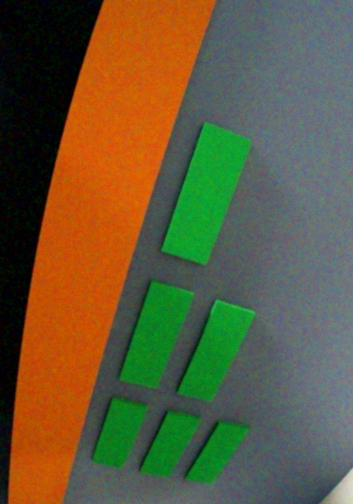

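>>> move(
  target=[0,0,0,0,0,0,-1,-1,-1,-1,-1,-1,0.0,-0.8, 0,0,0,0,0,0,-1,-1,-1,-1,-1,-0.3,-0.7,-0.9],
  speed=0.02,
)

Scene clock: 240.33 s.
left_arm: end_effector_position=(+0.3000, +0.1999, +0.2781) hand_measured=(-1.000, -1.000, -1.000, -1.000, -1.000, -1.000) hand_load_n=(+0.0, +0.0, -0.5, +0.0, +0.0, +0.0) hand_stopped_by=(target, target, target, target, target, target) hand_force_limit=0.00 hand_speed=-0.80 end_effector_quat_wxyz=(+0.041, +0.897, -0.428, +0.098) | right_arm: end_effector_position=(+0.4756, +0.0047, +0.0639) hand_measured=(-1.000, -1.000, -1.000, -1.000, -1.000, -0.300) hand_load_n=(+0.0, +0.0, +0.0, +0.0, -0.5, +0.0) hand_stopped_by=(target, target, target, target, target, target) hand_force_limit=-0.70 hand_speed=-0.90 end_effector_quat_wxyz=(+0.514, -0.522, +0.486, -0.477)
Joint positions: left_arm=[4.307 -1.748 -1.509 1.88 -1.481 2.047] | right_arm=[-0.656 -0.99 1.822 -0.807 2.37 -3.122]
Joint torques (N m): left_arm=[8.63 46.22 7.05 -0.58 -0.14 1.45] | right_arm=[-10.22 -16.77 -31.68 0.67 -1.61 -0.39]
Wrist force (N): left_arm=[0.2 0.1 0.6] | right_arm=[1.7 -0.9 1.4]
Wrist torque (N m): left_arm=[0.00 -0.01 -0.10] | right_arm=[-0.15 -0.41 0.02]
Wrist force, peak (N): left_arm=[0.2 0.2 1.0] | right_arm=[1.7 -0.8 1.7]
Hand target: left_arm +0.3000, +0.1999, +0.2781; +0.041, +0.897, -0.428, +0.098 | right_arm +0.4756, +0.0047, +0.0639; +0.514, -0.522, +0.486, -0.477
Off the commanded pose: left_arm 0.000 m, 0 deg | right_arm 0.000 m, 0 deg.
move: done

>>> move(
  target=[0,0,0,0,0,0,-1,-1,-1,-1,-1,-1,0.0,-0.8, 0,0,-0.0217,0,0,0,-1,-1,-1,-1,-1,-0.3,-0.7,-0.9],
  speed=0.006,
  stop_force=3,
)

Scene clock: 243.83 s.
left_arm: end_effector_position=(+0.3000, +0.1999, +0.2781) hand_measured=(-1.000, -1.000, -1.000, -1.000, -1.000, -1.000) hand_load_n=(+0.0, +0.0, +0.0, +0.0, +0.0, -0.5) hand_stopped_by=(target, target, target, target, target, target) hand_force_limit=0.00 hand_speed=-0.80 end_effector_quat_wxyz=(+0.041, +0.897, -0.428, +0.098) | right_arm: end_effector_position=(+0.4756, +0.0047, +0.0545) hand_measured=(-1.000, -1.000, -1.000, -1.000, -1.000, -0.300) hand_load_n=(+0.0, +0.0, -0.5, +0.0, +0.0, +1.0) hand_stopped_by=(target, target, target, target, target, target) hand_force_limit=-0.70 hand_speed=-0.90 end_effector_quat_wxyz=(+0.514, -0.522, +0.486, -0.477)
Joint positions: left_arm=[4.307 -1.748 -1.509 1.88 -1.481 2.047] | right_arm=[-0.656 -0.973 1.825 -0.827 2.37 -3.122]
Joint torques (N m): left_arm=[9.75 45.49 8.36 -0.74 -0.45 1.46] | right_arm=[-8.15 -64.33 -20.6 1.11 -1.61 1.09]
Wrist force (N): left_arm=[0.1 0.1 0.7] | right_arm=[1.5 -4.2 2.4]
Wrist torque (N m): left_arm=[-0.02 0.01 -0.10] | right_arm=[-0.23 -0.46 -0.21]
Wrist force, peak (N): left_arm=[-0.2 -0.1 1.1] | right_arm=[1.5 -6.1 1.9]
Hand target: left_arm +0.3000, +0.1999, +0.2781; +0.041, +0.897, -0.428, +0.098 | right_arm +0.4756, +0.0047, +0.0545; +0.514, -0.522, +0.486, -0.477 (not the last commanded pose)
Off the commanded pose: left_arm 0.000 m, 0 deg | right_arm 0.004 m, 0 deg.
move: contact (right_arm)

>>> move(
  target=[0,0,0,0,0,0,-1,-1,-1,-1,-1,-1,0.0,-0.8, 0,0,-0.0133,0,0,0,-1,-1,-1,-1,-1,-0.3,-0.7,-0.9],
  speed=0.006,
  stop_force=5,
)

Scene clock: 245.60 s.
left_arm: end_effector_position=(+0.3000, +0.1999, +0.2781) hand_measured=(-1.000, -1.000, -1.000, -1.000, -1.000, -1.000) hand_load_n=(+0.0, -0.5, +0.0, +0.0, +0.0, +0.0) hand_stopped_by=(target, target, target, target, target, target) hand_force_limit=0.00 hand_speed=-0.80 end_effector_quat_wxyz=(+0.041, +0.897, -0.428, +0.098) | right_arm: end_effector_position=(+0.4757, +0.0048, +0.0540) hand_measured=(-1.000, -1.000, -1.000, -1.000, -1.000, -0.300) hand_load_n=(+0.0, +0.5, +0.0, -0.5, +0.0, +2.0) hand_stopped_by=(target, target, target, target, target, target) hand_force_limit=-0.70 hand_speed=-0.90 end_effector_quat_wxyz=(+0.514, -0.522, +0.486, -0.477)
Joint positions: left_arm=[4.307 -1.748 -1.509 1.88 -1.481 2.047] | right_arm=[-0.656 -0.972 1.825 -0.829 2.37 -3.122]
Joint torques (N m): left_arm=[10.15 45.21 6.56 -0.71 -0.18 1.63] | right_arm=[-6.56 -61.44 -21.57 1.35 -1.69 0.72]
Wrist force (N): left_arm=[0.1 -0.1 0.7] | right_arm=[2.3 -7.8 3.0]
Wrist torque (N m): left_arm=[-0.03 0.00 -0.10] | right_arm=[-0.30 -0.49 -0.40]
Wrist force, peak (N): left_arm=[0.2 -0.3 0.9] | right_arm=[2.2 -11.3 2.4]
Hand target: left_arm +0.3000, +0.1999, +0.2781; +0.041, +0.897, -0.428, +0.098 | right_arm +0.4757, +0.0048, +0.0540; +0.514, -0.522, +0.486, -0.477 (not the last commanded pose)
Off the commanded pose: left_arm 0.000 m, 0 deg | right_arm 0.007 m, 0 deg.
move: contact (right_arm)

>>> move(
  target=[0,0,0,0,0,0,-1,-1,-1,-1,-1,-1,0.0,-0.8, 0,0,0.00133,0,0,0,-1,-1,-1,-1,-1,-0.3,-0.7,-0.9],
  speed=0.004,
)

>>> move(
  target=[0,0,0,0,0,0,-1,-1,-1,-1,-1,-1,0.0,-0.8, 0,0,0.00133,0,0,0,-1,-1,-1,-1,-1,-0.3,-0.7,-0.9],
  speed=0.004,
)

>>> move(
  target=[0,0,0,0,0,0,-1,-1,-1,-1,-1,-1,0.0,-0.8, 0,0,0.00133,0,0,0,-1,-1,-1,-1,-1,-0.3,-0.7,-0.9],
  speed=0.004,
)

>>> move(
  target=[0,0,0,0,0,0,-1,-1,-1,-1,-1,-1,0.0,-0.8, 0,0,0.00133,0,0,0,-1,-1,-1,-1,-1,-0.3,-0.7,-0.9],
  speed=0.004,
)

>>> move(
  target=[0,0,0,0,0,0,-1,-1,-1,-1,-1,-1,0.0,-0.8, 0,0,0.00133,0,0,0,-1,-1,-1,-1,-1,-0.3,-0.7,-0.9],
  speed=0.004,
)

Scene clock: 246.57 s.
left_arm: end_effector_position=(+0.3000, +0.1999, +0.2781) hand_measured=(-1.000, -1.000, -1.000, -1.000, -1.000, -1.000) hand_load_n=(+0.0, +0.0, +0.0, +0.0, +0.0, +0.0) hand_stopped_by=(target, target, target, target, target, target) hand_force_limit=0.00 hand_speed=-0.80 end_effector_quat_wxyz=(+0.041, +0.897, -0.428, +0.098) | right_arm: end_effector_position=(+0.4757, +0.0048, +0.0547) hand_measured=(-1.000, -1.000, -1.000, -1.000, -1.000, -0.300) hand_load_n=(+0.0, +0.0, +0.0, +0.0, +0.0, +0.5) hand_stopped_by=(target, target, target, target, target, target) hand_force_limit=-0.70 hand_speed=-0.90 end_effector_quat_wxyz=(+0.514, -0.522, +0.486, -0.477)
Joint positions: left_arm=[4.307 -1.748 -1.509 1.88 -1.481 2.047] | right_arm=[-0.656 -0.973 1.825 -0.828 2.37 -3.122]
Joint torques (N m): left_arm=[10.23 46.49 7.06 -0.68 -0.62 1.54] | right_arm=[-6.82 -66.52 -23.89 1.05 -1.67 -0.09]
Wrist force (N): left_arm=[0.3 -0.2 0.8] | right_arm=[1.4 -2.2 3.0]
Wrist torque (N m): left_arm=[-0.05 -0.01 -0.08] | right_arm=[-0.21 -0.49 -0.09]
Wrist force, peak (N): left_arm=[0.1 0.0 1.0] | right_arm=[2.3 -8.0 2.9]
Hand target: left_arm +0.3000, +0.1999, +0.2781; +0.041, +0.897, -0.428, +0.098 | right_arm +0.4757, +0.0048, +0.0548; +0.514, -0.522, +0.486, -0.477
Off the commanded pose: left_arm 0.000 m, 0 deg | right_arm 0.000 m, 0 deg.
move: done

Scene clock: 247.27 s.
left_arm: end_effector_position=(+0.3000, +0.1999, +0.2781) hand_measured=(-1.000, -1.000, -1.000, -1.000, -1.000, -1.000) hand_load_n=(+0.0, +0.0, +0.0, +0.0, +0.0, +0.0) hand_stopped_by=(target, target, target, target, target, target) hand_force_limit=0.00 hand_speed=-0.80 end_effector_quat_wxyz=(+0.041, +0.897, -0.428, +0.098) | right_arm: end_effector_position=(+0.4757, +0.0048, +0.0555) hand_measured=(-1.000, -1.000, -1.000, -1.000, -1.000, -0.300) hand_load_n=(+0.0, +0.0, +0.0, +0.0, +0.0, +0.0) hand_stopped_by=(target, target, target, target, target, target) hand_force_limit=-0.70 hand_speed=-0.90 end_effector_quat_wxyz=(+0.514, -0.522, +0.486, -0.477)
Joint positions: left_arm=[4.307 -1.748 -1.509 1.88 -1.481 2.047] | right_arm=[-0.656 -0.975 1.825 -0.826 2.37 -3.122]
Joint torques (N m): left_arm=[9.16 45.33 7.8 -0.87 -0.27 1.51] | right_arm=[-6.15 -66.85 -27.51 0.92 -1.44 -0.61]
Wrist force (N): left_arm=[0.0 0.0 0.6] | right_arm=[1.6 -0.9 1.6]
Wrist torque (N m): left_arm=[-0.01 0.03 -0.10] | right_arm=[-0.17 -0.41 0.02]
Wrist force, peak (N): left_arm=[-0.1 0.1 0.9] | right_arm=[1.4 -2.2 3.0]
Hand target: left_arm +0.3000, +0.1999, +0.2781; +0.041, +0.897, -0.428, +0.098 | right_arm +0.4757, +0.0048, +0.0556; +0.514, -0.522, +0.486, -0.477
Off the commanded pose: left_arm 0.000 m, 0 deg | right_arm 0.000 m, 0 deg.
move: done

Scene clock: 247.97 s.
left_arm: end_effector_position=(+0.3000, +0.1999, +0.2781) hand_measured=(-1.000, -1.000, -1.000, -1.000, -1.000, -1.000) hand_load_n=(+0.0, +0.0, +0.0, +0.0, +0.0, +0.0) hand_stopped_by=(target, target, target, target, target, target) hand_force_limit=0.00 hand_speed=-0.80 end_effector_quat_wxyz=(+0.041, +0.897, -0.428, +0.098) | right_arm: end_effector_position=(+0.4757, +0.0048, +0.0563) hand_measured=(-1.000, -1.000, -1.000, -1.000, -1.000, -0.300) hand_load_n=(+0.0, +0.0, +0.0, +0.0, +0.0, +0.0) hand_stopped_by=(target, target, target, target, target, target) hand_force_limit=-0.70 hand_speed=-0.90 end_effector_quat_wxyz=(+0.514, -0.522, +0.486, -0.477)
Joint positions: left_arm=[4.307 -1.748 -1.509 1.88 -1.481 2.047] | right_arm=[-0.656 -0.976 1.825 -0.824 2.37 -3.122]
Joint torques (N m): left_arm=[9 44.71 7.94 -0.95 -0.42 1.43] | right_arm=[-7.08 -67.29 -32.54 0.66 -1.56 -0.99]
Wrist force (N): left_arm=[0.1 0.1 0.6] | right_arm=[1.7 -0.7 1.7]
Wrist torque (N m): left_arm=[0.00 0.00 -0.10] | right_arm=[-0.15 -0.42 0.02]
Wrist force, peak (N): left_arm=[0.0 0.2 0.9] | right_arm=[1.7 -0.9 1.7]
Hand target: left_arm +0.3000, +0.1999, +0.2781; +0.041, +0.897, -0.428, +0.098 | right_arm +0.4757, +0.0048, +0.0564; +0.514, -0.522, +0.486, -0.477
Off the commanded pose: left_arm 0.000 m, 0 deg | right_arm 0.000 m, 0 deg.
move: done

Scene clock: 248.67 s.
left_arm: end_effector_position=(+0.3000, +0.1999, +0.2781) hand_measured=(-1.000, -1.000, -1.000, -1.000, -1.000, -1.000) hand_load_n=(+0.0, +0.0, -0.5, +0.0, +0.0, +0.0) hand_stopped_by=(target, target, target, target, target, target) hand_force_limit=0.00 hand_speed=-0.80 end_effector_quat_wxyz=(+0.041, +0.897, -0.428, +0.098) | right_arm: end_effector_position=(+0.4757, +0.0048, +0.0571) hand_measured=(-1.000, -1.000, -1.000, -1.000, -1.000, -0.300) hand_load_n=(+0.0, +0.0, +0.0, +0.0, +0.0, +0.0) hand_stopped_by=(target, target, target, target, target, target) hand_force_limit=-0.70 hand_speed=-0.90 end_effector_quat_wxyz=(+0.514, -0.522, +0.486, -0.477)
Joint positions: left_arm=[4.307 -1.748 -1.509 1.88 -1.481 2.047] | right_arm=[-0.656 -0.978 1.824 -0.823 2.37 -3.122]
Joint torques (N m): left_arm=[10 45.2 7.13 -0.64 -0.44 1.9] | right_arm=[-6.51 -65.74 -33.19 0.91 -1.75 -1.03]
Wrist force (N): left_arm=[0.2 0.0 0.8] | right_arm=[1.6 -0.7 1.7]
Wrist torque (N m): left_arm=[-0.03 -0.01 -0.09] | right_arm=[-0.15 -0.41 0.01]
Wrist force, peak (N): left_arm=[0.0 -0.1 0.9] | right_arm=[1.7 -0.7 1.7]
Hand target: left_arm +0.3000, +0.1999, +0.2781; +0.041, +0.897, -0.428, +0.098 | right_arm +0.4757, +0.0048, +0.0571; +0.514, -0.522, +0.486, -0.477
Off the commanded pose: left_arm 0.000 m, 0 deg | right_arm 0.000 m, 0 deg.
move: done

Scene clock: 249.37 s.
left_arm: end_effector_position=(+0.3000, +0.1999, +0.2781) hand_measured=(-1.000, -1.000, -1.000, -1.000, -1.000, -1.000) hand_load_n=(+0.0, +0.0, +0.0, +0.0, +0.0, +0.0) hand_stopped_by=(target, target, target, target, target, target) hand_force_limit=0.00 hand_speed=-0.80 end_effector_quat_wxyz=(+0.041, +0.897, -0.428, +0.098) | right_arm: end_effector_position=(+0.4757, +0.0048, +0.0579) hand_measured=(-1.000, -1.000, -1.000, -1.000, -1.000, -0.300) hand_load_n=(+0.0, -0.5, +0.0, +0.0, +0.0, +0.0) hand_stopped_by=(target, target, target, target, target, target) hand_force_limit=-0.70 hand_speed=-0.90 end_effector_quat_wxyz=(+0.514, -0.522, +0.486, -0.477)
Joint positions: left_arm=[4.307 -1.748 -1.509 1.88 -1.481 2.047] | right_arm=[-0.656 -0.979 1.824 -0.821 2.37 -3.122]
Joint torques (N m): left_arm=[9.66 45.12 7.54 -0.82 -0.44 1.45] | right_arm=[-6.38 -66.04 -32.57 0.94 -1.54 -1.06]
Wrist force (N): left_arm=[-0.1 0.2 0.8] | right_arm=[1.6 -0.8 1.4]
Wrist torque (N m): left_arm=[0.00 0.03 -0.12] | right_arm=[-0.14 -0.38 0.01]
Wrist force, peak (N): left_arm=[0.2 -0.2 0.8] | right_arm=[1.7 -0.8 1.6]
Hand target: left_arm +0.3000, +0.1999, +0.2781; +0.041, +0.897, -0.428, +0.098 | right_arm +0.4757, +0.0048, +0.0579; +0.514, -0.522, +0.486, -0.477
Off the commanded pose: left_arm 0.000 m, 0 deg | right_arm 0.000 m, 0 deg.
move: done

>>> move(
  target=[0,0,0,0,0,0,-1,-1,-1,-1,-1,-1,0.0,-0.8, 0,0,0.01,0,0,0,-1,-1,-1,-1,-1,-1,-0.7,0.2],
  speed=0.03,
)

>>> move(
  target=[
    [0,0,0,0,0,0,-1,-1,-1,-1,-1,-1,0.0,-0.8, -0.2161,-0.0159,0,0,0,0,-1,-1,-1,-1,-1,-1,-0.7,0.2],
    [0,0,0,0,0,0,-1,-1,-1,-1,-1,-1,0.0,-0.8, -0.2161,-0.0159,0.105,0,0,0,-1,-1,-1,-1,-1,-1,-0.7,0.2],
  ],
  speed=0.12,
  blend=[0.005, 0],
  cameras=["all"],
)

Scene clock: 251.20 s.
left_arm: end_effector_position=(+0.3000, +0.1999, +0.2781) hand_measured=(-1.000, -1.000, -1.000, -1.000, -1.000, -1.000) hand_load_n=(+0.0, -0.5, +0.0, +0.0, +0.0, +0.0) hand_stopped_by=(target, target, target, target, target, target) hand_force_limit=0.00 hand_speed=-0.80 end_effector_quat_wxyz=(+0.041, +0.897, -0.428, +0.098) | right_arm: end_effector_position=(+0.4757, +0.0048, +0.0638) hand_measured=(-1.000, -1.000, -1.000, -1.000, -1.000, -1.000) hand_load_n=(+0.0, +0.0, +0.0, +0.0, -0.5, +0.0) hand_stopped_by=(target, target, target, target, target, target) hand_force_limit=-0.70 hand_speed=0.20 end_effector_quat_wxyz=(+0.514, -0.522, +0.486, -0.477)
Joint positions: left_arm=[4.307 -1.748 -1.509 1.88 -1.481 2.047] | right_arm=[-0.656 -0.99 1.822 -0.808 2.37 -3.122]
Joint torques (N m): left_arm=[9.76 45.33 8.14 -0.94 -0.35 1.4] | right_arm=[-6.36 -66.17 -33.1 0.68 -1.5 -0.63]
Wrist force (N): left_arm=[-0.1 0.1 0.8] | right_arm=[1.6 -0.7 1.4]
Wrist torque (N m): left_arm=[-0.02 0.04 -0.11] | right_arm=[-0.12 -0.39 0.02]
Wrist force, peak (N): left_arm=[0.1 -0.3 0.9] | right_arm=[1.7 -0.9 1.7]
Hand target: left_arm +0.3000, +0.1999, +0.2781; +0.041, +0.897, -0.428, +0.098 | right_arm +0.4757, +0.0048, +0.0639; +0.514, -0.522, +0.486, -0.477
Off the commanded pose: left_arm 0.000 m, 0 deg | right_arm 0.000 m, 0 deg.
move: done

Scene clock: 253.50 s.
left_arm: end_effector_position=(+0.3000, +0.1999, +0.2781) hand_measured=(-1.000, -1.000, -1.000, -1.000, -1.000, -1.000) hand_load_n=(+0.0, +0.0, +0.0, +0.0, +0.0, +0.0) hand_stopped_by=(target, target, target, target, target, target) hand_force_limit=0.00 hand_speed=-0.80 end_effector_quat_wxyz=(+0.041, +0.897, -0.428, +0.098) | right_arm: end_effector_position=(+0.3461, -0.0047, +0.1269) hand_measured=(-1.000, -1.000, -1.000, -1.000, -1.000, -1.000) hand_load_n=(+0.0, +0.0, +0.0, +0.0, +0.0, +0.0) hand_stopped_by=(target, target, target, target, target, target) hand_force_limit=-0.70 hand_speed=0.20 end_effector_quat_wxyz=(+0.514, -0.522, +0.486, -0.477)
Joint positions: left_arm=[4.307 -1.748 -1.509 1.88 -1.481 2.047] | right_arm=[-0.437 -1.188 1.933 -0.713 2.588 -3.112]
Joint torques (N m): left_arm=[10.64 46.25 6.99 -0.85 -0.21 1.55] | right_arm=[10.63 -57.33 -34.12 1.11 1.96 0.83]
Wrist force (N): left_arm=[0.2 -0.2 0.8] | right_arm=[1.6 -0.6 1.4]
Wrist torque (N m): left_arm=[-0.06 0.00 -0.09] | right_arm=[-0.11 -0.42 0.00]
Wrist force, peak (N): left_arm=[0.0 -0.4 1.0] | right_arm=[2.9 -1.2 4.0]
Hand target: left_arm +0.3000, +0.1999, +0.2781; +0.041, +0.897, -0.428, +0.098 | right_arm +0.3461, -0.0047, +0.1269; +0.514, -0.522, +0.486, -0.477
Off the commanded pose: left_arm 0.000 m, 0 deg | right_arm 0.000 m, 0 deg.
move: done

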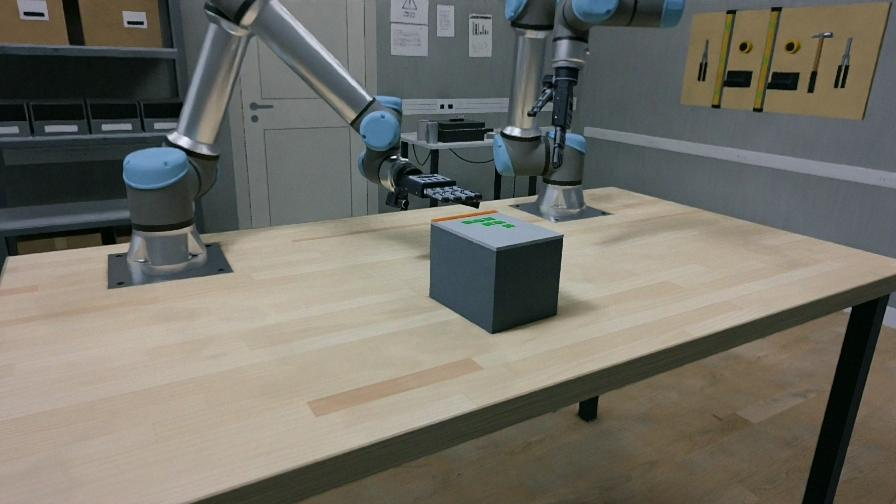

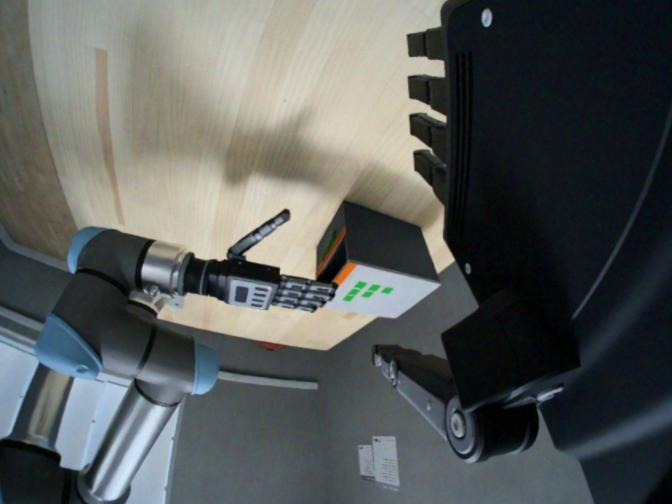

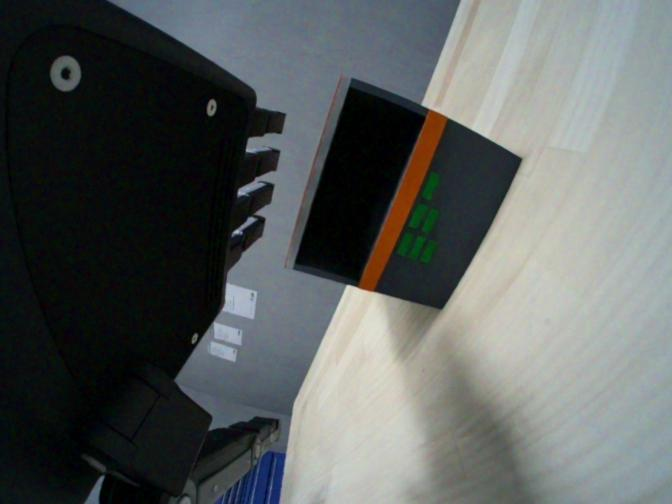

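>>> move(
  target=[
    [0,0,0,0,0,0,-1,-1,-1,-1,-1,-1,0.0,-0.8, 0,0,-0.105,0,0,0,-1,-1,-1,-1,-1,-1,-0.7,0.2],
    [0,0,0,0,0,0,-1,-1,-1,-1,-1,-1,0.0,-0.8, 0.2161,0.0159,-0.105,0,0,0,-1,-1,-1,-1,-1,-1,-0.7,0.2],
  ],
  speed=0.06,
  stop_force=6,
  cameras=["cam_right_wrist"],
)

>>> move(
  target=[0,0,0,0,0,0,-1,-1,-1,-1,-1,-1,0.0,-0.8, 0,0,0,0,0,0,-1,-1,-1,-1,-1,-0.3,-0.7,-0.5],
  speed=0.03,
)

>>> move(
  target=[0,0,0,0,0,0,-1,-1,-1,-1,-1,-1,0.0,-0.8, 0,0,-0.0113,0,0,0,-1,-1,-1,-1,-1,-0.3,-0.7,-0.5],
  speed=0.01,
  stop_force=3,
)

Scene clock: 258.53 s.
left_arm: end_effector_position=(+0.3000, +0.1999, +0.2781) hand_measured=(-1.000, -1.000, -1.000, -1.000, -1.000, -1.000) hand_load_n=(+0.0, +0.0, +0.0, +0.0, +0.0, +0.0) hand_stopped_by=(target, target, target, target, target, target) hand_force_limit=0.00 hand_speed=-0.80 end_effector_quat_wxyz=(+0.041, +0.897, -0.428, +0.098) | right_arm: end_effector_position=(+0.4757, +0.0048, +0.0639) hand_measured=(-1.000, -1.000, -1.000, -1.000, -1.000, -1.000) hand_load_n=(+0.0, +0.0, +0.0, +0.0, +0.0, +0.0) hand_stopped_by=(target, target, target, target, target, target) hand_force_limit=-0.70 hand_speed=0.20 end_effector_quat_wxyz=(+0.514, -0.522, +0.486, -0.477)
Joint positions: left_arm=[4.307 -1.748 -1.509 1.88 -1.481 2.047] | right_arm=[-0.656 -0.99 1.822 -0.808 2.37 -3.122]
Joint torques (N m): left_arm=[9.76 47.58 8.03 -0.75 -0.37 1.61] | right_arm=[-9.4 -16.86 -33.26 0.87 -1.76 1.03]
Wrist force (N): left_arm=[0.3 -0.1 0.8] | right_arm=[1.5 -0.7 1.6]
Wrist torque (N m): left_arm=[-0.04 -0.02 -0.08] | right_arm=[-0.14 -0.39 0.01]
Wrist force, peak (N): left_arm=[0.1 0.2 1.0] | right_arm=[2.9 -0.5 1.3]
Hand target: left_arm +0.3000, +0.1999, +0.2781; +0.041, +0.897, -0.428, +0.098 | right_arm +0.4757, +0.0048, +0.0639; +0.514, -0.522, +0.486, -0.477
Off the commanded pose: left_arm 0.000 m, 0 deg | right_arm 0.000 m, 0 deg.
move: done
Images, in order (width x height): cam_right_wrist 672x504.

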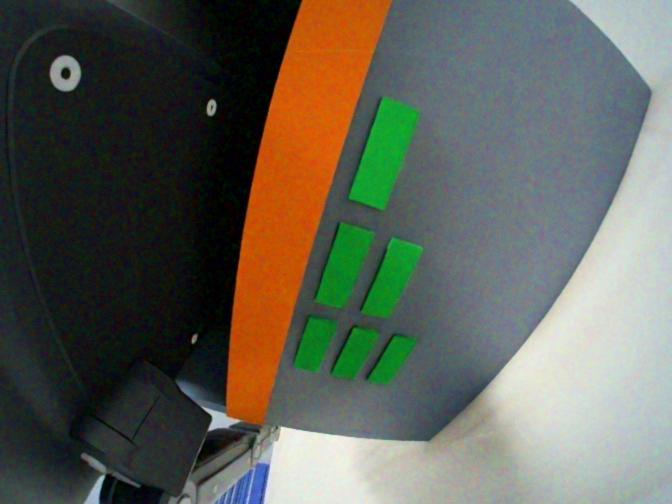

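Scene clock: 259.33 s.
left_arm: end_effector_position=(+0.3000, +0.1999, +0.2781) hand_measured=(-1.000, -1.000, -1.000, -1.000, -1.000, -1.000) hand_load_n=(+0.0, +0.0, +0.0, +0.0, -0.5, +0.0) hand_stopped_by=(target, target, target, target, target, target) hand_force_limit=0.00 hand_speed=-0.80 end_effector_quat_wxyz=(+0.041, +0.897, -0.428, +0.098) | right_arm: end_effector_position=(+0.4757, +0.0048, +0.0639) hand_measured=(-1.000, -1.000, -1.000, -1.000, -1.000, -0.300) hand_load_n=(+0.0, +0.0, +0.0, +0.0, +0.0, +0.0) hand_stopped_by=(target, target, target, target, target, target) hand_force_limit=-0.70 hand_speed=-0.50 end_effector_quat_wxyz=(+0.514, -0.522, +0.486, -0.477)
Joint positions: left_arm=[4.307 -1.748 -1.509 1.88 -1.481 2.047] | right_arm=[-0.656 -0.99 1.822 -0.808 2.37 -3.122]
Joint torques (N m): left_arm=[8.7 45.12 8.1 -1.1 -0.31 1.51] | right_arm=[-10.09 -17.02 -33.02 0.75 -1.75 1.11]
Wrist force (N): left_arm=[0.1 -0.1 0.8] | right_arm=[1.5 -0.9 1.5]
Wrist torque (N m): left_arm=[-0.04 0.01 -0.10] | right_arm=[-0.16 -0.39 0.00]
Wrist force, peak (N): left_arm=[0.1 0.0 1.0] | right_arm=[1.7 -0.8 1.8]
Hand target: left_arm +0.3000, +0.1999, +0.2781; +0.041, +0.897, -0.428, +0.098 | right_arm +0.4757, +0.0048, +0.0639; +0.514, -0.522, +0.486, -0.477
Off the commanded pose: left_arm 0.000 m, 0 deg | right_arm 0.000 m, 0 deg.
move: done

Scene clock: 260.93 s.
left_arm: end_effector_position=(+0.3000, +0.1999, +0.2781) hand_measured=(-1.000, -1.000, -1.000, -1.000, -1.000, -1.000) hand_load_n=(+0.0, +0.0, +0.0, +0.0, +0.0, +0.0) hand_stopped_by=(target, target, target, target, target, target) hand_force_limit=0.00 hand_speed=-0.80 end_effector_quat_wxyz=(+0.041, +0.897, -0.428, +0.098) | right_arm: end_effector_position=(+0.4757, +0.0048, +0.0572) hand_measured=(-1.000, -1.000, -1.000, -1.000, -1.000, -0.300) hand_load_n=(+0.0, +0.0, +0.0, +0.0, +0.0, +0.0) hand_stopped_by=(target, target, target, target, target, target) hand_force_limit=-0.70 hand_speed=-0.50 end_effector_quat_wxyz=(+0.514, -0.522, +0.486, -0.477)
Joint positions: left_arm=[4.307 -1.748 -1.509 1.88 -1.481 2.047] | right_arm=[-0.656 -0.978 1.824 -0.822 2.37 -3.122]
Joint torques (N m): left_arm=[9.76 46.18 7.28 -1.11 -0.55 1.62] | right_arm=[-10.6 -16.7 0.16 -2.79 -1.05 -0.91]
Wrist force (N): left_arm=[0.2 0.0 0.7] | right_arm=[1.5 -0.9 1.7]
Wrist torque (N m): left_arm=[-0.01 -0.01 -0.09] | right_arm=[-0.17 -0.39 0.01]
Wrist force, peak (N): left_arm=[0.1 0.0 1.0] | right_arm=[1.7 -0.7 1.7]
Hand target: left_arm +0.3000, +0.1999, +0.2781; +0.041, +0.897, -0.428, +0.098 | right_arm +0.4757, +0.0048, +0.0572; +0.514, -0.522, +0.486, -0.477
Off the commanded pose: left_arm 0.000 m, 0 deg | right_arm 0.000 m, 0 deg.
move: done

>>> move(
  target=[0,0,0,0,0,0,-1,-1,-1,-1,-1,-1,0.0,-0.8, 0.0266,0.00195,0,0,0,0,-1,-1,-1,-1,-1,-0.3,-0.7,-0.5],
  speed=0.008,
  stop_force=3,
)

Scene clock: 263.37 s.
left_arm: end_effector_position=(+0.3000, +0.1999, +0.2781) hand_measured=(-1.000, -1.000, -1.000, -1.000, -1.000, -1.000) hand_load_n=(+0.0, +0.0, +0.0, +0.0, +0.0, +0.0) hand_stopped_by=(target, target, target, target, target, target) hand_force_limit=0.00 hand_speed=-0.80 end_effector_quat_wxyz=(+0.041, +0.897, -0.428, +0.098) | right_arm: end_effector_position=(+0.4812, +0.0052, +0.0572) hand_measured=(-1.000, -1.000, -1.000, -1.000, -1.000, -0.300) hand_load_n=(+0.0, +0.0, +0.0, +0.0, +0.0, -1.0) hand_stopped_by=(target, target, target, target, target, target) hand_force_limit=-0.70 hand_speed=-0.50 end_effector_quat_wxyz=(+0.514, -0.522, +0.486, -0.477)
Joint positions: left_arm=[4.307 -1.748 -1.509 1.88 -1.481 2.047] | right_arm=[-0.664 -0.973 1.816 -0.819 2.362 -3.122]
Joint torques (N m): left_arm=[9.96 46.21 7.23 -1.02 -0.59 1.65] | right_arm=[9.89 -66.77 -2.16 -3.11 1.81 0.45]
Wrist force (N): left_arm=[0.1 -0.1 0.6] | right_arm=[2.1 -1.1 -3.0]
Wrist torque (N m): left_arm=[-0.03 0.00 -0.09] | right_arm=[0.00 -0.26 -0.03]
Wrist force, peak (N): left_arm=[0.2 0.1 1.1] | right_arm=[1.5 -2.1 -5.0]
Hand target: left_arm +0.3000, +0.1999, +0.2781; +0.041, +0.897, -0.428, +0.098 | right_arm +0.4812, +0.0052, +0.0572; +0.514, -0.522, +0.486, -0.477 (not the last commanded pose)
Off the commanded pose: left_arm 0.000 m, 0 deg | right_arm 0.011 m, 0 deg.
move: contact (right_arm)

>>> move(
  target=[
    [0,0,0,0,0,0,-1,-1,-1,-1,-1,-1,0.0,-0.8, -0.005,-0.0004,0,0,0,0,-1,-1,-1,-1,-1,-0.3,-0.7,-0.5],
    [0,0,0,0,0,0,-1,-1,-1,-1,-1,-1,0.0,-0.8, -0.005,-0.0004,0.01,0,0,0,-1,-1,-1,-1,-1,-0.3,-0.7,-0.5],
  ],
  speed=0.02,
)

>>> move(
  target=[0,0,0,0,0,0,-1,-1,-1,-1,-1,-1,0.0,-0.8, 0.0266,0.00195,0,0,0,0,-1,-1,-1,-1,-1,-0.3,-0.7,-0.5],
  speed=0.008,
  stop_force=3,
)

Scene clock: 264.90 s.
left_arm: end_effector_position=(+0.3000, +0.1999, +0.2781) hand_measured=(-1.000, -1.000, -1.000, -1.000, -1.000, -1.000) hand_load_n=(+0.0, -0.5, +0.0, +0.0, +0.0, +0.0) hand_stopped_by=(target, target, target, target, target, target) hand_force_limit=0.00 hand_speed=-0.80 end_effector_quat_wxyz=(+0.041, +0.897, -0.428, +0.098) | right_arm: end_effector_position=(+0.4782, +0.0050, +0.0630) hand_measured=(-1.000, -1.000, -1.000, -1.000, -1.000, -0.300) hand_load_n=(-0.5, +0.0, +0.0, +0.0, +0.0, +0.0) hand_stopped_by=(target, target, target, target, target, target) hand_force_limit=-0.70 hand_speed=-0.50 end_effector_quat_wxyz=(+0.514, -0.522, +0.486, -0.477)
Joint positions: left_arm=[4.307 -1.748 -1.509 1.88 -1.481 2.047] | right_arm=[-0.66 -0.986 1.818 -0.808 2.366 -3.122]
Joint torques (N m): left_arm=[8.76 46.19 7.07 -1.09 -0.43 1.56] | right_arm=[9.26 -66.15 -32.74 0.74 1.57 -0.03]
Wrist force (N): left_arm=[0.1 0.0 0.5] | right_arm=[1.4 -0.3 0.9]
Wrist torque (N m): left_arm=[-0.01 0.00 -0.10] | right_arm=[-0.09 -0.42 0.01]
Wrist force, peak (N): left_arm=[0.2 0.0 1.0] | right_arm=[2.1 -1.0 -3.0]
Hand target: left_arm +0.3000, +0.1999, +0.2781; +0.041, +0.897, -0.428, +0.098 | right_arm +0.4782, +0.0050, +0.0632; +0.514, -0.522, +0.486, -0.477
Off the commanded pose: left_arm 0.000 m, 0 deg | right_arm 0.000 m, 0 deg.
move: done

Scene clock: 266.90 s.
left_arm: end_effector_position=(+0.3000, +0.1999, +0.2781) hand_measured=(-1.000, -1.000, -1.000, -1.000, -1.000, -1.000) hand_load_n=(+0.0, -0.5, +0.0, +0.0, +0.0, +0.0) hand_stopped_by=(target, target, target, target, target, target) hand_force_limit=0.00 hand_speed=-0.80 end_effector_quat_wxyz=(+0.041, +0.897, -0.428, +0.098) | right_arm: end_effector_position=(+0.4815, +0.0053, +0.0632) hand_measured=(-1.000, -1.000, -1.000, -1.000, -1.000, -0.300) hand_load_n=(+0.0, +0.5, +0.0, +0.0, +0.0, -1.0) hand_stopped_by=(target, target, target, target, target, target) hand_force_limit=-0.70 hand_speed=-0.50 end_effector_quat_wxyz=(+0.514, -0.522, +0.486, -0.477)
Joint positions: left_arm=[4.307 -1.748 -1.509 1.88 -1.481 2.047] | right_arm=[-0.664 -0.984 1.813 -0.805 2.361 -3.122]
Joint torques (N m): left_arm=[8.6 46.2 7.17 -1.17 -0.44 1.8] | right_arm=[9.22 -66.41 -2.35 -2.87 1.56 0.55]
Wrist force (N): left_arm=[0.1 0.0 0.6] | right_arm=[1.7 -1.5 -3.0]
Wrist torque (N m): left_arm=[-0.01 0.00 -0.10] | right_arm=[-0.05 -0.24 -0.05]
Wrist force, peak (N): left_arm=[0.1 0.0 1.1] | right_arm=[1.5 -2.3 -4.8]
Hand target: left_arm +0.3000, +0.1999, +0.2781; +0.041, +0.897, -0.428, +0.098 | right_arm +0.4815, +0.0053, +0.0632; +0.514, -0.522, +0.486, -0.477 (not the last commanded pose)
Off the commanded pose: left_arm 0.000 m, 0 deg | right_arm 0.013 m, 0 deg.
move: contact (right_arm)


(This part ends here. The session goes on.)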